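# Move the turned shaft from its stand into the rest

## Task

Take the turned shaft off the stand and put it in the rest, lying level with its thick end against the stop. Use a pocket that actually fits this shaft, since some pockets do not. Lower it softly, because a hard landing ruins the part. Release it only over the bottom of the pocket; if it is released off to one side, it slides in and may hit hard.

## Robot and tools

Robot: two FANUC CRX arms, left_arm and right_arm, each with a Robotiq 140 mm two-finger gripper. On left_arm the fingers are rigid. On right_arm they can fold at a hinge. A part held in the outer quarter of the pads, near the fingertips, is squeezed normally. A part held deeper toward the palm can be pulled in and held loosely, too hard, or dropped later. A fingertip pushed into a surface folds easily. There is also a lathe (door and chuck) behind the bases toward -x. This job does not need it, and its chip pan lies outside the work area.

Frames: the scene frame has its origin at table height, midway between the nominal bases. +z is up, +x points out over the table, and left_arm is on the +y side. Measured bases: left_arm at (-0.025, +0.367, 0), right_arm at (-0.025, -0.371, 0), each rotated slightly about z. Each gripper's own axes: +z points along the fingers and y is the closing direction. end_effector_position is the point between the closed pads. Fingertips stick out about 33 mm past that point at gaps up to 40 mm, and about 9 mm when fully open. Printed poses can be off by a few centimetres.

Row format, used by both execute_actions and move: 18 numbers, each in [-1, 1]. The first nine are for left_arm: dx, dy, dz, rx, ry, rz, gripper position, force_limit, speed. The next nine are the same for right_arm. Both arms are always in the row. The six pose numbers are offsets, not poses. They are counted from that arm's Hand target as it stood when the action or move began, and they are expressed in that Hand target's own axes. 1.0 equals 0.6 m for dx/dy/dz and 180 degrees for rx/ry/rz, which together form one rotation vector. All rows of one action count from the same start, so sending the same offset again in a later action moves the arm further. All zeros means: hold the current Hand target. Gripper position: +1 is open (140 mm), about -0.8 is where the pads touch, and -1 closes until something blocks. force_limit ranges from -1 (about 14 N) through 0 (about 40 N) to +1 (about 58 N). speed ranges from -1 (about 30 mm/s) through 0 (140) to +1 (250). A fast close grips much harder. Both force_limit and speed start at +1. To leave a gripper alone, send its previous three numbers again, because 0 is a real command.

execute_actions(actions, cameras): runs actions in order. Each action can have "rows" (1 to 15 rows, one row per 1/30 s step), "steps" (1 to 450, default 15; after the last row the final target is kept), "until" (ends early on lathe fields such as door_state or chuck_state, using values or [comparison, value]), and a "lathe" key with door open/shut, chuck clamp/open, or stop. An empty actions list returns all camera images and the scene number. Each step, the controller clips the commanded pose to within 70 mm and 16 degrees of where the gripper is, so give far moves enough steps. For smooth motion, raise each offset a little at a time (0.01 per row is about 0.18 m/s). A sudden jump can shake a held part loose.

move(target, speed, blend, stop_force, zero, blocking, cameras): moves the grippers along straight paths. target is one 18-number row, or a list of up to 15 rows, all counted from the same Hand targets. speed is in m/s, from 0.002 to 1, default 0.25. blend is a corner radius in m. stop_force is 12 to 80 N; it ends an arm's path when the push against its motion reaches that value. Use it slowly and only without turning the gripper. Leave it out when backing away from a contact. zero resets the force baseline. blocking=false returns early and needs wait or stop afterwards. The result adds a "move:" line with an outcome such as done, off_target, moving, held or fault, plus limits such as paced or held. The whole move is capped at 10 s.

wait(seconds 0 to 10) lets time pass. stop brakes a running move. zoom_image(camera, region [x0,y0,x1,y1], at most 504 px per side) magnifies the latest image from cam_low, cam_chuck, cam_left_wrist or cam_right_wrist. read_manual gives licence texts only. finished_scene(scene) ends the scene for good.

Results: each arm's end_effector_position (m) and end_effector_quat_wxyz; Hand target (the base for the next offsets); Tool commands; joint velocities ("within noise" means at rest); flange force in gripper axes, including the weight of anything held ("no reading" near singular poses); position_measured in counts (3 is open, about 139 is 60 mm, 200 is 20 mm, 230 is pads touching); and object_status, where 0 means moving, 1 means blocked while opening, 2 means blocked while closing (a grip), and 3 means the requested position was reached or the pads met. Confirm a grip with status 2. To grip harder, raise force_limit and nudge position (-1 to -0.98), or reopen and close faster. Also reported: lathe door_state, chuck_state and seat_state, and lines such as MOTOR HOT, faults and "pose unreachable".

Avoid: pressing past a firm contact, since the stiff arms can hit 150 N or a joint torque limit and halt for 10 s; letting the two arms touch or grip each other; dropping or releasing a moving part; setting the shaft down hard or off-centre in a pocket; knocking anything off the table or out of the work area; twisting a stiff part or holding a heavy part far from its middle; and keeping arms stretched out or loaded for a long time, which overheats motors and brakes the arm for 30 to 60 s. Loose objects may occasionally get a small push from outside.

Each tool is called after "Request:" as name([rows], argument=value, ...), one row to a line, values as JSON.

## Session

Request:
execute_actions(actions=[])

Request:
zoom_image(camera="cam_low", region=[365, 205, 495, 285])

Scene clock: 0.00 s.
left_arm: end_effector_position=(+0.4797, +0.3549, +0.3026) position_measured=3 object_status=3 end_effector_quat_wxyz=(-0.117, +0.886, -0.289, +0.343) | right_arm: end_effector_position=(+0.3552, +0.1074, +0.3585) position_measured=3 object_status=3 end_effector_quat_wxyz=(-0.177, +0.942, +0.267, +0.101)
Joint positions: left_arm=[0.386 -0.502 -0.56 0.363 -0.846 0.374] | right_arm=[1.018 0.116 0.367 -0.111 -1.428 1.069]
Joint velocities: within noise
Flange force (N): no reading
Hand target: left_arm +0.4797, +0.3549, +0.3026; -0.117, +0.886, -0.289, +0.343 | right_arm +0.3552, +0.1074, +0.3585; -0.177, +0.942, +0.267, +0.101
Tool commands: left_gripper/position=+1.0 left_gripper/force_limit=+1.0 left_gripper/speed=+1.0 right_gripper/position=+1.0 right_gripper/force_limit=+1.0 right_gripper/speed=+1.0
lathe: door_state=shut chuck_state=open seat_state=open

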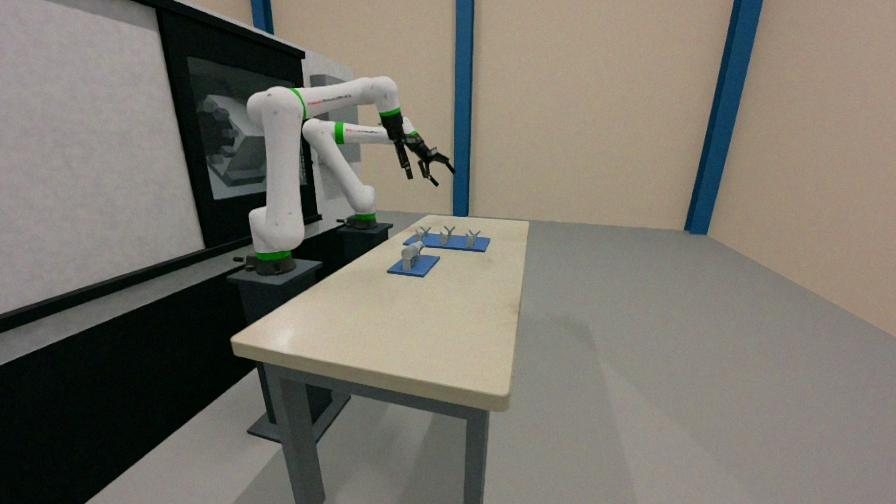

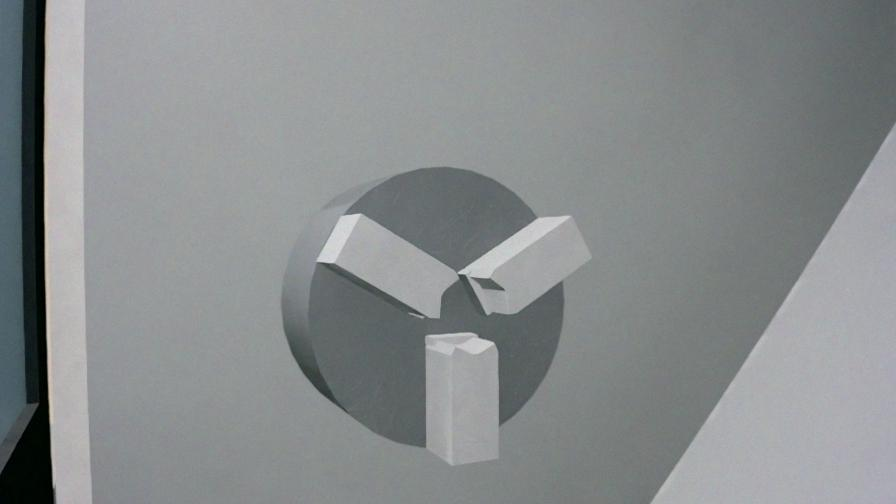

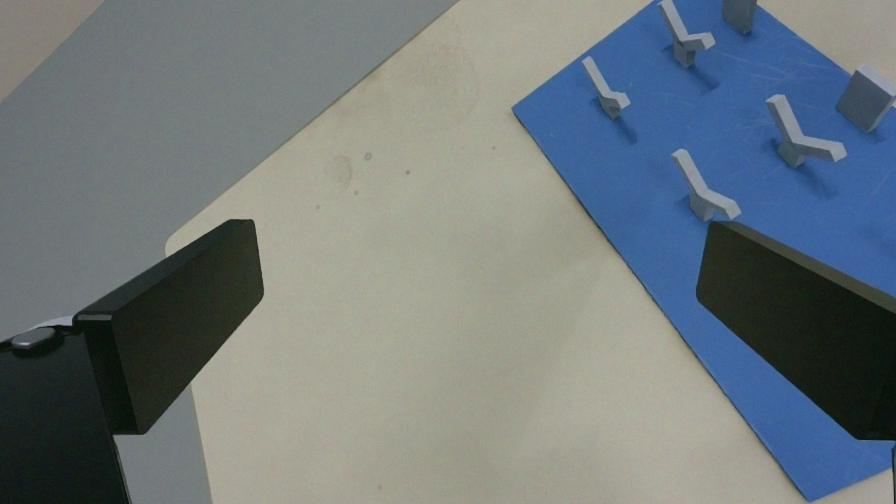

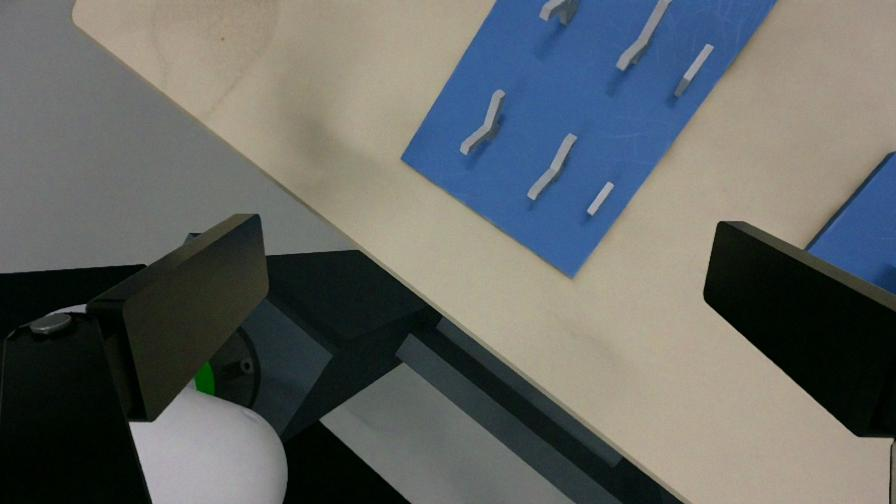

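Scaled by 3.877 from the camera's 896x504 image, which has a finer 1280x720 frame.

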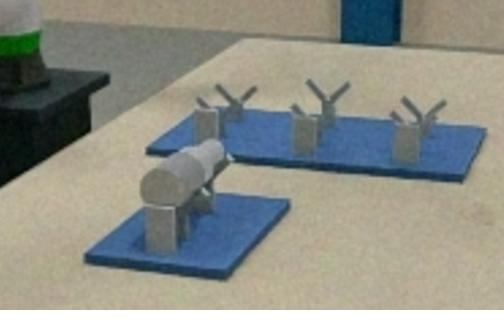

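Request:
move(target=[-0.1523,-0.0833,0.1317,-0.3635,0.2874,0.0799,1,1,1,-0.391,0.817,-0.3915,0,0,0,1,1,1], speed=0.35, cameras=["cam_left_wrist"])

Request:
zoom_image(camera="cam_left_wrist", region=[280, 180, 450, 310])

Request:
zoom_image(camera="cam_left_wrist", region=[430, 180, 640, 310])

Request:
zoom_image(camera="cam_left_wrist", region=[430, 90, 570, 220])

Scene clock: 26.00 s.
left_arm: end_effector_position=(+0.5001, +0.4501, +0.2153) position_measured=3 object_status=3 end_effector_quat_wxyz=(+0.454, +0.542, -0.542, +0.454) | right_arm: end_effector_position=(+0.4001, -0.4828, +0.3705) position_measured=3 object_status=3 end_effector_quat_wxyz=(-0.177, +0.942, +0.267, +0.101)
Joint positions: left_arm=[0.785 0.766 0.066 0.846 -2.022 -0.95] | right_arm=[-0.343 0.066 0.435 -0.44 -1.934 2.276]
Flange force (N): left_arm=[-1.9 6.7 6.9] | right_arm=[-1.5 -2.5 4.6]
Hand target: left_arm +0.5001, +0.4501, +0.2153; +0.454, +0.542, -0.542, +0.454 | right_arm +0.4001, -0.4828, +0.3705; -0.177, +0.942, +0.267, +0.101
Off the commanded pose: left_arm 0.000 m, 0 deg | right_arm 0.000 m, 0 deg.
lathe: door_state=shut chuck_state=open seat_state=open
move: done
Images, in order (width x height): cam_left_wrist 896x504.

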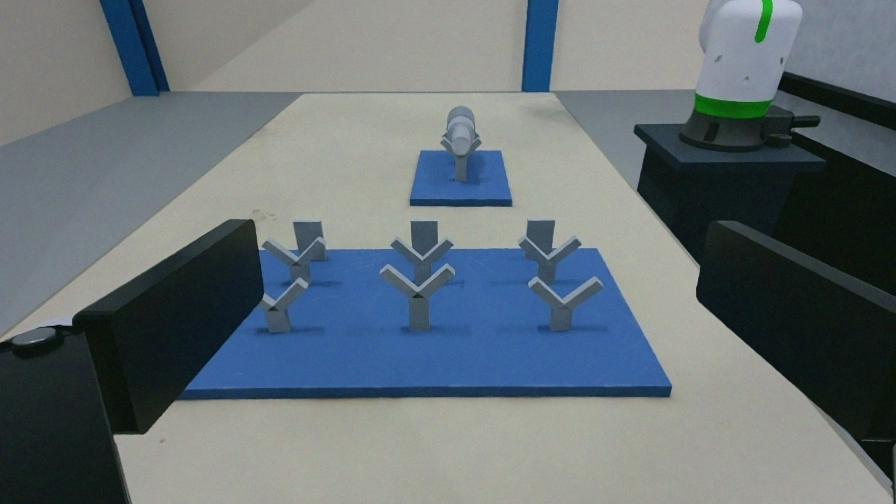

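Scaled by 2.965 from the camera's 896x504 image, which has a finer 1280x720 frame.

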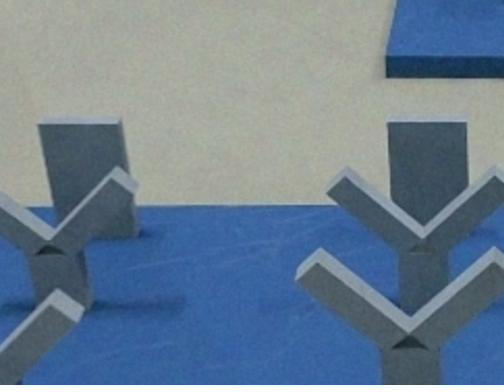

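Scaled by 2.400 from the camera's 896x504 image, which has a finer 1280x720 frame.

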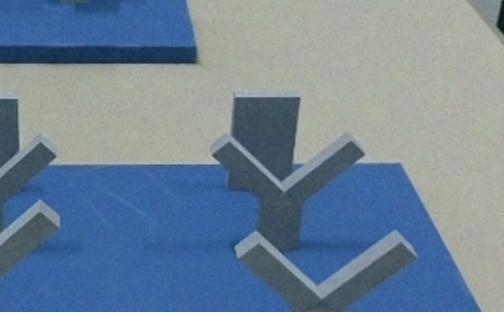

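Scaled by 3.600 from the camera's 896x504 image, which has a finer 1280x720 frame.

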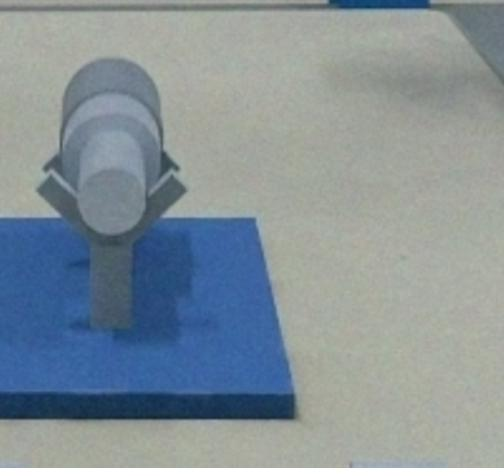

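Request:
move(target=[0.151,0.018,0.9992,0,-0.4444,0,0.15,1,1,0,0,0,0,0,0,1,1,1], speed=0.35, cameras=["cam_left_wrist"])

Scene clock: 45.63 s.
left_arm: end_effector_position=(+0.4893, -0.1560, +0.1996) position_measured=110 object_status=3 end_effector_quat_wxyz=(+0.000, +0.707, -0.707, -0.001) | right_arm: end_effector_position=(+0.4001, -0.4828, +0.3705) position_measured=3 object_status=3 end_effector_quat_wxyz=(-0.177, +0.942, +0.267, +0.101)
Joint positions: left_arm=[-0.648 0.831 1.054 -0.001 -1.794 0.616] | right_arm=[-0.343 0.066 0.435 -0.44 -1.934 2.276]
Flange force (N): left_arm=no reading | right_arm=[-1.8 -2.8 3.9]
Hand target: left_arm +0.4893, -0.1560, +0.1996; +0.000, +0.707, -0.707, -0.001 | right_arm +0.4001, -0.4828, +0.3705; -0.177, +0.942, +0.267, +0.101
Off the commanded pose: left_arm 0.000 m, 0 deg | right_arm 0.000 m, 0 deg.
lathe: door_state=shut chuck_state=open seat_state=open
move: done
Images, in order (width x height): cam_left_wrist 896x504.

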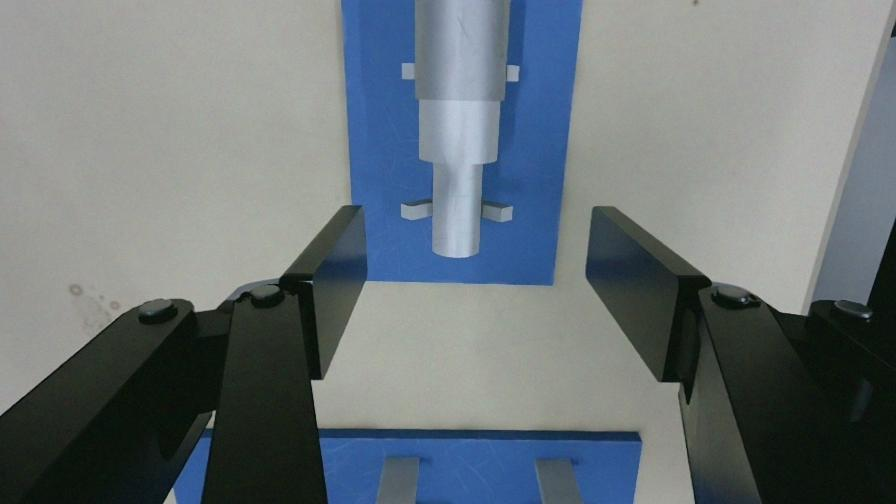

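Request:
move([
  [0.0462,-0.0063,0.15,0,0,0.0069,0.15,1,1,0,0,0,0,0,0,1,1,1],
  [0.0462,-0.0063,0.2052,0,0,0.0069,0.15,1,1,0,0,0,0,0,0,1,1,1],
], speed=[0.15,0.06], blend=[0.01,0], cameras=["cam_left_wrist"])

Scene clock: 63.30 s.
left_arm: end_effector_position=(+0.4930, -0.1836, +0.0763) position_measured=110 object_status=3 end_effector_quat_wxyz=(+0.000, +0.699, -0.715, -0.001) | right_arm: end_effector_position=(+0.4001, -0.4828, +0.3705) position_measured=3 object_status=3 end_effector_quat_wxyz=(-0.177, +0.942, +0.267, +0.101)
Joint positions: left_arm=[-0.676 0.878 0.846 -0.001 -1.54 0.622] | right_arm=[-0.343 0.066 0.435 -0.44 -1.934 2.276]
Flange force (N): left_arm=[-11.8 10.7 7.7] | right_arm=[-1.2 -2.3 3.6]
Hand target: left_arm +0.4930, -0.1836, +0.0764; +0.000, +0.699, -0.715, -0.001 | right_arm +0.4001, -0.4828, +0.3705; -0.177, +0.942, +0.267, +0.101
Off the commanded pose: left_arm 0.000 m, 0 deg | right_arm 0.000 m, 0 deg.
lathe: door_state=shut chuck_state=open seat_state=open
move: done
Images, in order (width x height): cam_left_wrist 896x504.

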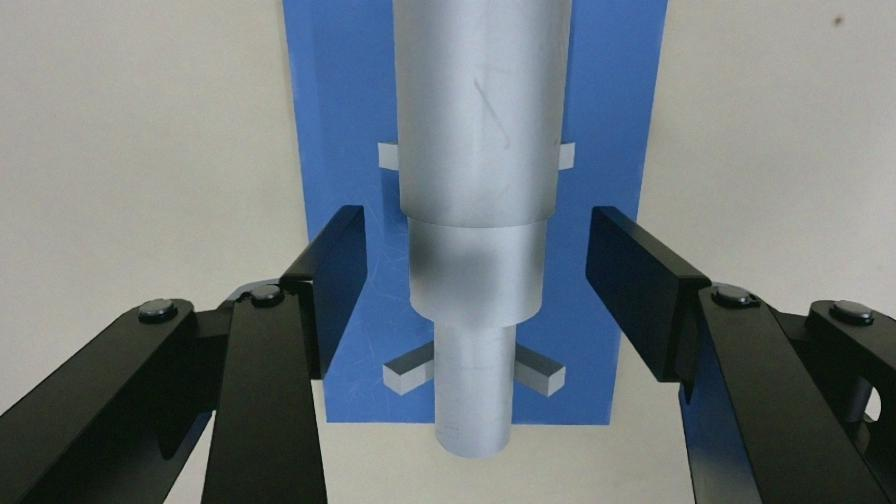

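Request:
execute_actions([
  {"rows":[[-0.0012,-0.0012,0,0,0,0.001,-1,1,-1,0,0,0,0,0,0,1,1,1]],"steps":70},
], cameras=["cam_left_wrist"])

Scene clock: 82.77 s.
left_arm: end_effector_position=(+0.4938, -0.1829, +0.0764) position_measured=168 object_status=2 end_effector_quat_wxyz=(+0.000, +0.698, -0.716, -0.001) | right_arm: end_effector_position=(+0.4001, -0.4828, +0.3705) position_measured=3 object_status=3 end_effector_quat_wxyz=(-0.177, +0.942, +0.267, +0.101)
Joint positions: left_arm=[-0.674 0.878 0.845 -0.001 -1.539 0.618] | right_arm=[-0.343 0.066 0.435 -0.44 -1.934 2.276]
Flange force (N): left_arm=[-10.9 -2.0 -3.4] | right_arm=[-1.3 -1.9 3.4]
Hand target: left_arm +0.4938, -0.1829, +0.0764; +0.000, +0.698, -0.716, -0.001 | right_arm +0.4001, -0.4828, +0.3705; -0.177, +0.942, +0.267, +0.101
Off the commanded pose: left_arm 0.000 m, 0 deg | right_arm 0.000 m, 0 deg.
lathe: door_state=shut chuck_state=open seat_state=open
Images, in order (width x height): cam_left_wrist 896x504.

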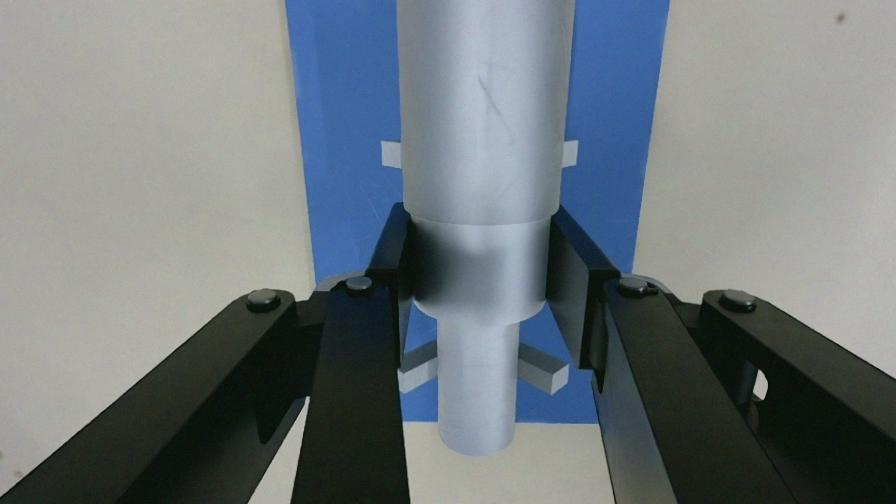

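Request:
move([
  [0,0,-0.08,0,0,0,-1,1,-1,0,0,0,0,0,0,1,1,1],
  [-0.6398,-0.0588,-0.156,0,0,-0.002,-1,1,-1,0,0,0,0,0,0,1,1,1],
], speed=[0.1,0.22], blend=[0.01,0], cameras=["cam_left_wrist"])

Scene clock: 120.50 s.
left_arm: end_effector_position=(+0.5386, +0.1998, +0.1705) position_measured=168 object_status=2 end_effector_quat_wxyz=(+0.000, +0.700, -0.714, -0.001) | right_arm: end_effector_position=(+0.4001, -0.4828, +0.3705) position_measured=3 object_status=3 end_effector_quat_wxyz=(-0.177, +0.942, +0.267, +0.101)
Joint positions: left_arm=[-0.099 0.363 0.267 -0.001 -1.475 0.048] | right_arm=[-0.343 0.066 0.435 -0.44 -1.934 2.276]
Flange force (N): left_arm=[-2.5 9.8 12.0] | right_arm=[-0.9 -2.0 4.0]
Hand target: left_arm +0.5386, +0.1999, +0.1705; +0.000, +0.701, -0.714, -0.001 | right_arm +0.4001, -0.4828, +0.3705; -0.177, +0.942, +0.267, +0.101
Off the commanded pose: left_arm 0.000 m, 0 deg | right_arm 0.000 m, 0 deg.
lathe: door_state=shut chuck_state=open seat_state=open
move: done
Images, in order (width x height): cam_left_wrist 896x504.

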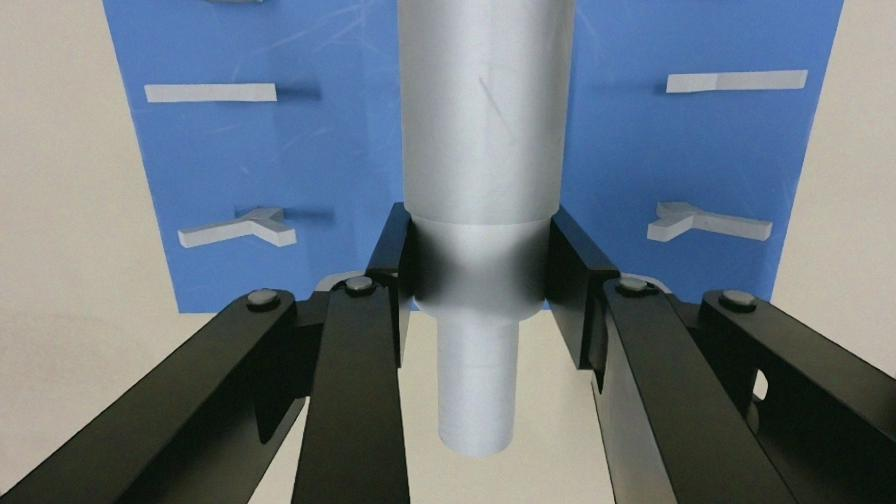

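Request:
move([
  [0.0225,0.0015,0.06,0,0,-0.0067,-1,1,-1,0,0,0,0,0,0,1,1,1],
  [0.0225,0.0015,0.1445,0,0,-0.0067,-1,1,-1,0,0,0,0,0,0,1,1,1],
], speed=[0.1,0.06], blend=[0.01,0], cameras=["cam_left_wrist"])

Scene clock: 149.40 s.
left_arm: end_effector_position=(+0.5374, +0.1865, +0.0838) position_measured=168 object_status=2 end_effector_quat_wxyz=(+0.000, +0.708, -0.706, -0.001) | right_arm: end_effector_position=(+0.4001, -0.4828, +0.3705) position_measured=3 object_status=3 end_effector_quat_wxyz=(-0.177, +0.942, +0.267, +0.101)
Joint positions: left_arm=[-0.122 0.411 0.127 -0.001 -1.287 0.093] | right_arm=[-0.343 0.066 0.435 -0.44 -1.934 2.276]
Flange force (N): left_arm=[-4.1 9.5 10.6] | right_arm=[-1.4 -1.7 3.3]
Hand target: left_arm +0.5374, +0.1865, +0.0838; +0.000, +0.708, -0.706, -0.001 | right_arm +0.4001, -0.4828, +0.3705; -0.177, +0.942, +0.267, +0.101
Off the commanded pose: left_arm 0.000 m, 0 deg | right_arm 0.000 m, 0 deg.
lathe: door_state=shut chuck_state=open seat_state=open
move: done
Images, in order (width x height): cam_left_wrist 896x504.

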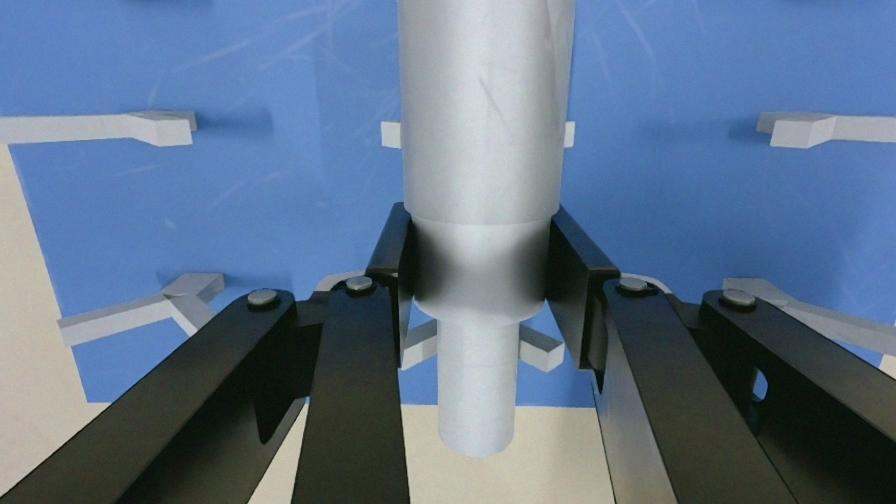

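Request:
move(target=[0.0055,-0.0008,0.0058,0,0,0,-1,1,-1,0,0,0,0,0,0,1,1,1], speed=0.02)

Request:
move(target=[0.014,0,0,0,0,0,-1,1,-1,0,0,0,0,0,0,1,1,1], speed=0.004, stop_force=12, cameras=["cam_left_wrist"])

Scene clock: 162.80 s.
left_arm: end_effector_position=(+0.5379, +0.1832, +0.0803) position_measured=168 object_status=2 end_effector_quat_wxyz=(+0.000, +0.708, -0.706, -0.001) | right_arm: end_effector_position=(+0.4001, -0.4828, +0.3705) position_measured=3 object_status=3 end_effector_quat_wxyz=(-0.177, +0.942, +0.267, +0.101)
Joint positions: left_arm=[-0.127 0.417 0.127 -0.001 -1.281 0.098] | right_arm=[-0.343 0.066 0.435 -0.44 -1.934 2.276]
Flange force (N): left_arm=[-3.5 7.9 10.7] | right_arm=[-1.3 -2.4 4.1]
Hand target: left_arm +0.5379, +0.1832, +0.0803; +0.000, +0.708, -0.706, -0.001 | right_arm +0.4001, -0.4828, +0.3705; -0.177, +0.942, +0.267, +0.101
Off the commanded pose: left_arm 0.000 m, 0 deg | right_arm 0.000 m, 0 deg.
lathe: door_state=shut chuck_state=open seat_state=open
move: done

Scene clock: 164.60 s.
left_arm: end_effector_position=(+0.5379, +0.1786, +0.0803) position_measured=168 object_status=2 end_effector_quat_wxyz=(+0.000, +0.708, -0.706, -0.001) | right_arm: end_effector_position=(+0.4001, -0.4828, +0.3705) position_measured=3 object_status=3 end_effector_quat_wxyz=(-0.177, +0.942, +0.267, +0.101)
Joint positions: left_arm=[-0.135 0.42 0.132 -0.001 -1.283 0.106] | right_arm=[-0.343 0.066 0.435 -0.44 -1.934 2.276]
Flange force (N): left_arm=[-21.1 8.7 6.5] | right_arm=[-1.5 -1.5 4.0]
Hand target: left_arm +0.5379, +0.1786, +0.0803; +0.000, +0.708, -0.706, -0.001 (not the last commanded pose) | right_arm +0.4001, -0.4828, +0.3705; -0.177, +0.942, +0.267, +0.101
Off the commanded pose: left_arm 0.004 m, 0 deg | right_arm 0.000 m, 0 deg.
lathe: door_state=shut chuck_state=open seat_state=open
move: contact (left_arm)
Images, in order (width x height): cam_left_wrist 896x504.

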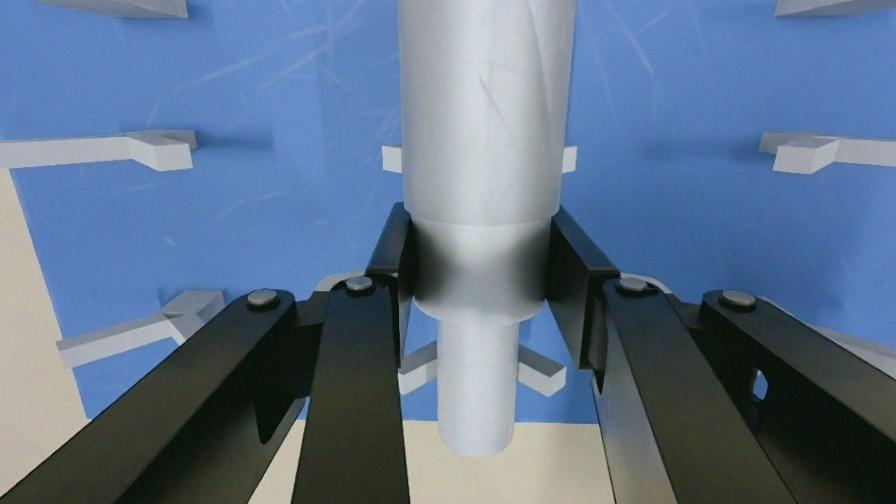

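Request:
move(target=[-0.0009,0,0,0,0,0,-1,1,-1,0,0,0,0,0,0,1,1,1], speed=0.01)

Request:
move(target=[0,0,0.018,0,0,0,-1,1,-1,0,0,0,0,0,0,1,1,1], speed=0.004, stop_force=12, cameras=["cam_left_wrist"])

Scene clock: 173.10 s.
left_arm: end_effector_position=(+0.5379, +0.1790, +0.0803) position_measured=168 object_status=2 end_effector_quat_wxyz=(+0.000, +0.708, -0.706, -0.001) | right_arm: end_effector_position=(+0.4001, -0.4828, +0.3705) position_measured=3 object_status=3 end_effector_quat_wxyz=(-0.177, +0.942, +0.267, +0.101)
Joint positions: left_arm=[-0.135 0.42 0.131 -0.001 -1.283 0.105] | right_arm=[-0.343 0.066 0.435 -0.44 -1.934 2.276]
Flange force (N): left_arm=[-5.0 8.6 10.8] | right_arm=[-1.1 -1.9 4.1]
Hand target: left_arm +0.5379, +0.1791, +0.0803; +0.000, +0.708, -0.706, -0.001 | right_arm +0.4001, -0.4828, +0.3705; -0.177, +0.942, +0.267, +0.101
Off the commanded pose: left_arm 0.000 m, 0 deg | right_arm 0.000 m, 0 deg.
lathe: door_state=shut chuck_state=open seat_state=open
move: done

Scene clock: 174.13 s.
left_arm: end_effector_position=(+0.5380, +0.1791, +0.0788) position_measured=168 object_status=2 end_effector_quat_wxyz=(+0.000, +0.708, -0.706, +0.000) | right_arm: end_effector_position=(+0.4001, -0.4828, +0.3705) position_measured=3 object_status=3 end_effector_quat_wxyz=(-0.177, +0.942, +0.267, +0.101)
Joint positions: left_arm=[-0.134 0.421 0.129 -0.001 -1.279 0.105] | right_arm=[-0.343 0.066 0.435 -0.44 -1.934 2.276]
Flange force (N): left_arm=[-9.0 9.8 -8.0] | right_arm=[-0.8 -2.0 3.7]
Hand target: left_arm +0.5380, +0.1791, +0.0788; +0.000, +0.708, -0.706, +0.000 (not the last commanded pose) | right_arm +0.4001, -0.4828, +0.3705; -0.177, +0.942, +0.267, +0.101
Off the commanded pose: left_arm 0.009 m, 0 deg | right_arm 0.000 m, 0 deg.
lathe: door_state=shut chuck_state=open seat_state=open
move: contact (left_arm)
Images, in order (width x height): cam_left_wrist 896x504.

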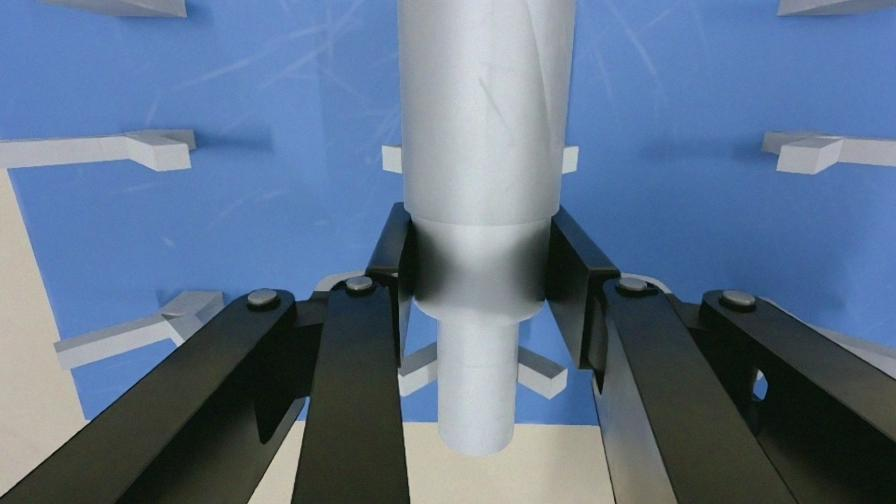

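Request:
move(target=[0,0,0.0006,0,0,0,-1,1,-1,0,0,0,0,0,0,1,1,1], speed=0.01)

Scene clock: 216.90 s.
left_arm: end_effector_position=(+0.5380, +0.1791, +0.0785) position_measured=168 object_status=2 end_effector_quat_wxyz=(+0.000, +0.708, -0.706, +0.000) | right_arm: end_effector_position=(+0.4001, -0.4828, +0.3705) position_measured=3 object_status=3 end_effector_quat_wxyz=(-0.177, +0.942, +0.267, +0.101)
Joint positions: left_arm=[-0.134 0.421 0.128 -0.001 -1.278 0.105] | right_arm=[-0.343 0.066 0.435 -0.44 -1.934 2.276]
Flange force (N): left_arm=[-14.3 13.4 -31.2] | right_arm=[-1.4 -2.2 3.9]
Hand target: left_arm +0.5380, +0.1791, +0.0784; +0.000, +0.708, -0.706, +0.000 | right_arm +0.4001, -0.4828, +0.3705; -0.177, +0.942, +0.267, +0.101
Off the commanded pose: left_arm 0.000 m, 0 deg | right_arm 0.000 m, 0 deg.
lathe: door_state=shut chuck_state=open seat_state=open
move: done

Request:
execute_actions([
  {"rows":[[0,0,-0.0004,0,0,0,-1,1,-1,0,0,0,0,0,0,1,1,1]],"steps":8},
  {"rows":[[0,0,0,0,0,0,0.15,1,-1,0,0,0,0,0,0,1,1,1]],"steps":55},
])

Request:
move(target=[0,0,-0.2,0,0,0,0.15,1,-1,0,0,0,0,0,0,1,1,1], speed=0.12, cameras=["cam_left_wrist"])

Scene clock: 225.03 s.
left_arm: end_effector_position=(+0.5380, +0.1791, +0.0787) position_measured=110 object_status=3 end_effector_quat_wxyz=(+0.000, +0.708, -0.706, +0.000) | right_arm: end_effector_position=(+0.4001, -0.4828, +0.3705) position_measured=3 object_status=3 end_effector_quat_wxyz=(-0.177, +0.942, +0.267, +0.101)
Joint positions: left_arm=[-0.134 0.421 0.129 -0.001 -1.279 0.105] | right_arm=[-0.343 0.066 0.435 -0.44 -1.934 2.276]
Flange force (N): left_arm=[-3.6 8.4 5.9] | right_arm=[-1.1 -2.5 3.8]
Flange force at the end of the 1st action (N): left_arm=[-14.3 13.0 -30.9] | right_arm=[-1.6 -2.8 3.7]
Hand target: left_arm +0.5380, +0.1791, +0.0787; +0.000, +0.708, -0.706, +0.000 | right_arm +0.4001, -0.4828, +0.3705; -0.177, +0.942, +0.267, +0.101
Off the commanded pose: left_arm 0.000 m, 0 deg | right_arm 0.000 m, 0 deg.
lathe: door_state=shut chuck_state=open seat_state=open

Scene clock: 226.47 s.
left_arm: end_effector_position=(+0.5380, +0.1789, +0.1987) position_measured=110 object_status=3 end_effector_quat_wxyz=(+0.000, +0.708, -0.706, +0.000) | right_arm: end_effector_position=(+0.4001, -0.4828, +0.3705) position_measured=3 object_status=3 end_effector_quat_wxyz=(-0.177, +0.942, +0.267, +0.101)
Joint positions: left_arm=[-0.135 0.373 0.346 -0.001 -1.544 0.105] | right_arm=[-0.343 0.066 0.435 -0.44 -1.934 2.276]
Flange force (N): left_arm=[-3.4 7.1 6.9] | right_arm=[-1.3 -2.4 3.2]
Hand target: left_arm +0.5380, +0.1790, +0.1987; +0.000, +0.708, -0.706, +0.000 | right_arm +0.4001, -0.4828, +0.3705; -0.177, +0.942, +0.267, +0.101
Off the commanded pose: left_arm 0.000 m, 0 deg | right_arm 0.000 m, 0 deg.
lathe: door_state=shut chuck_state=open seat_state=open
move: done
Images, in order (width x height): cam_left_wrist 896x504.

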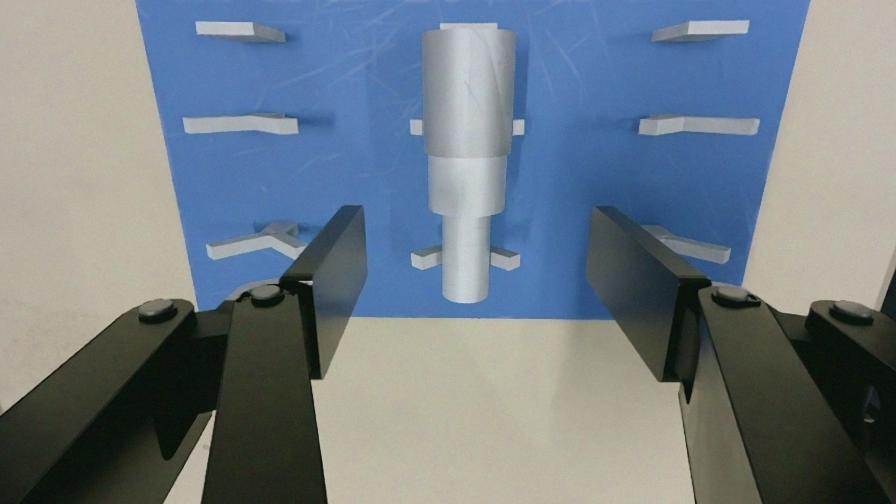

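Request:
finished_scene(scene=3)

The scene is finished: the task was done.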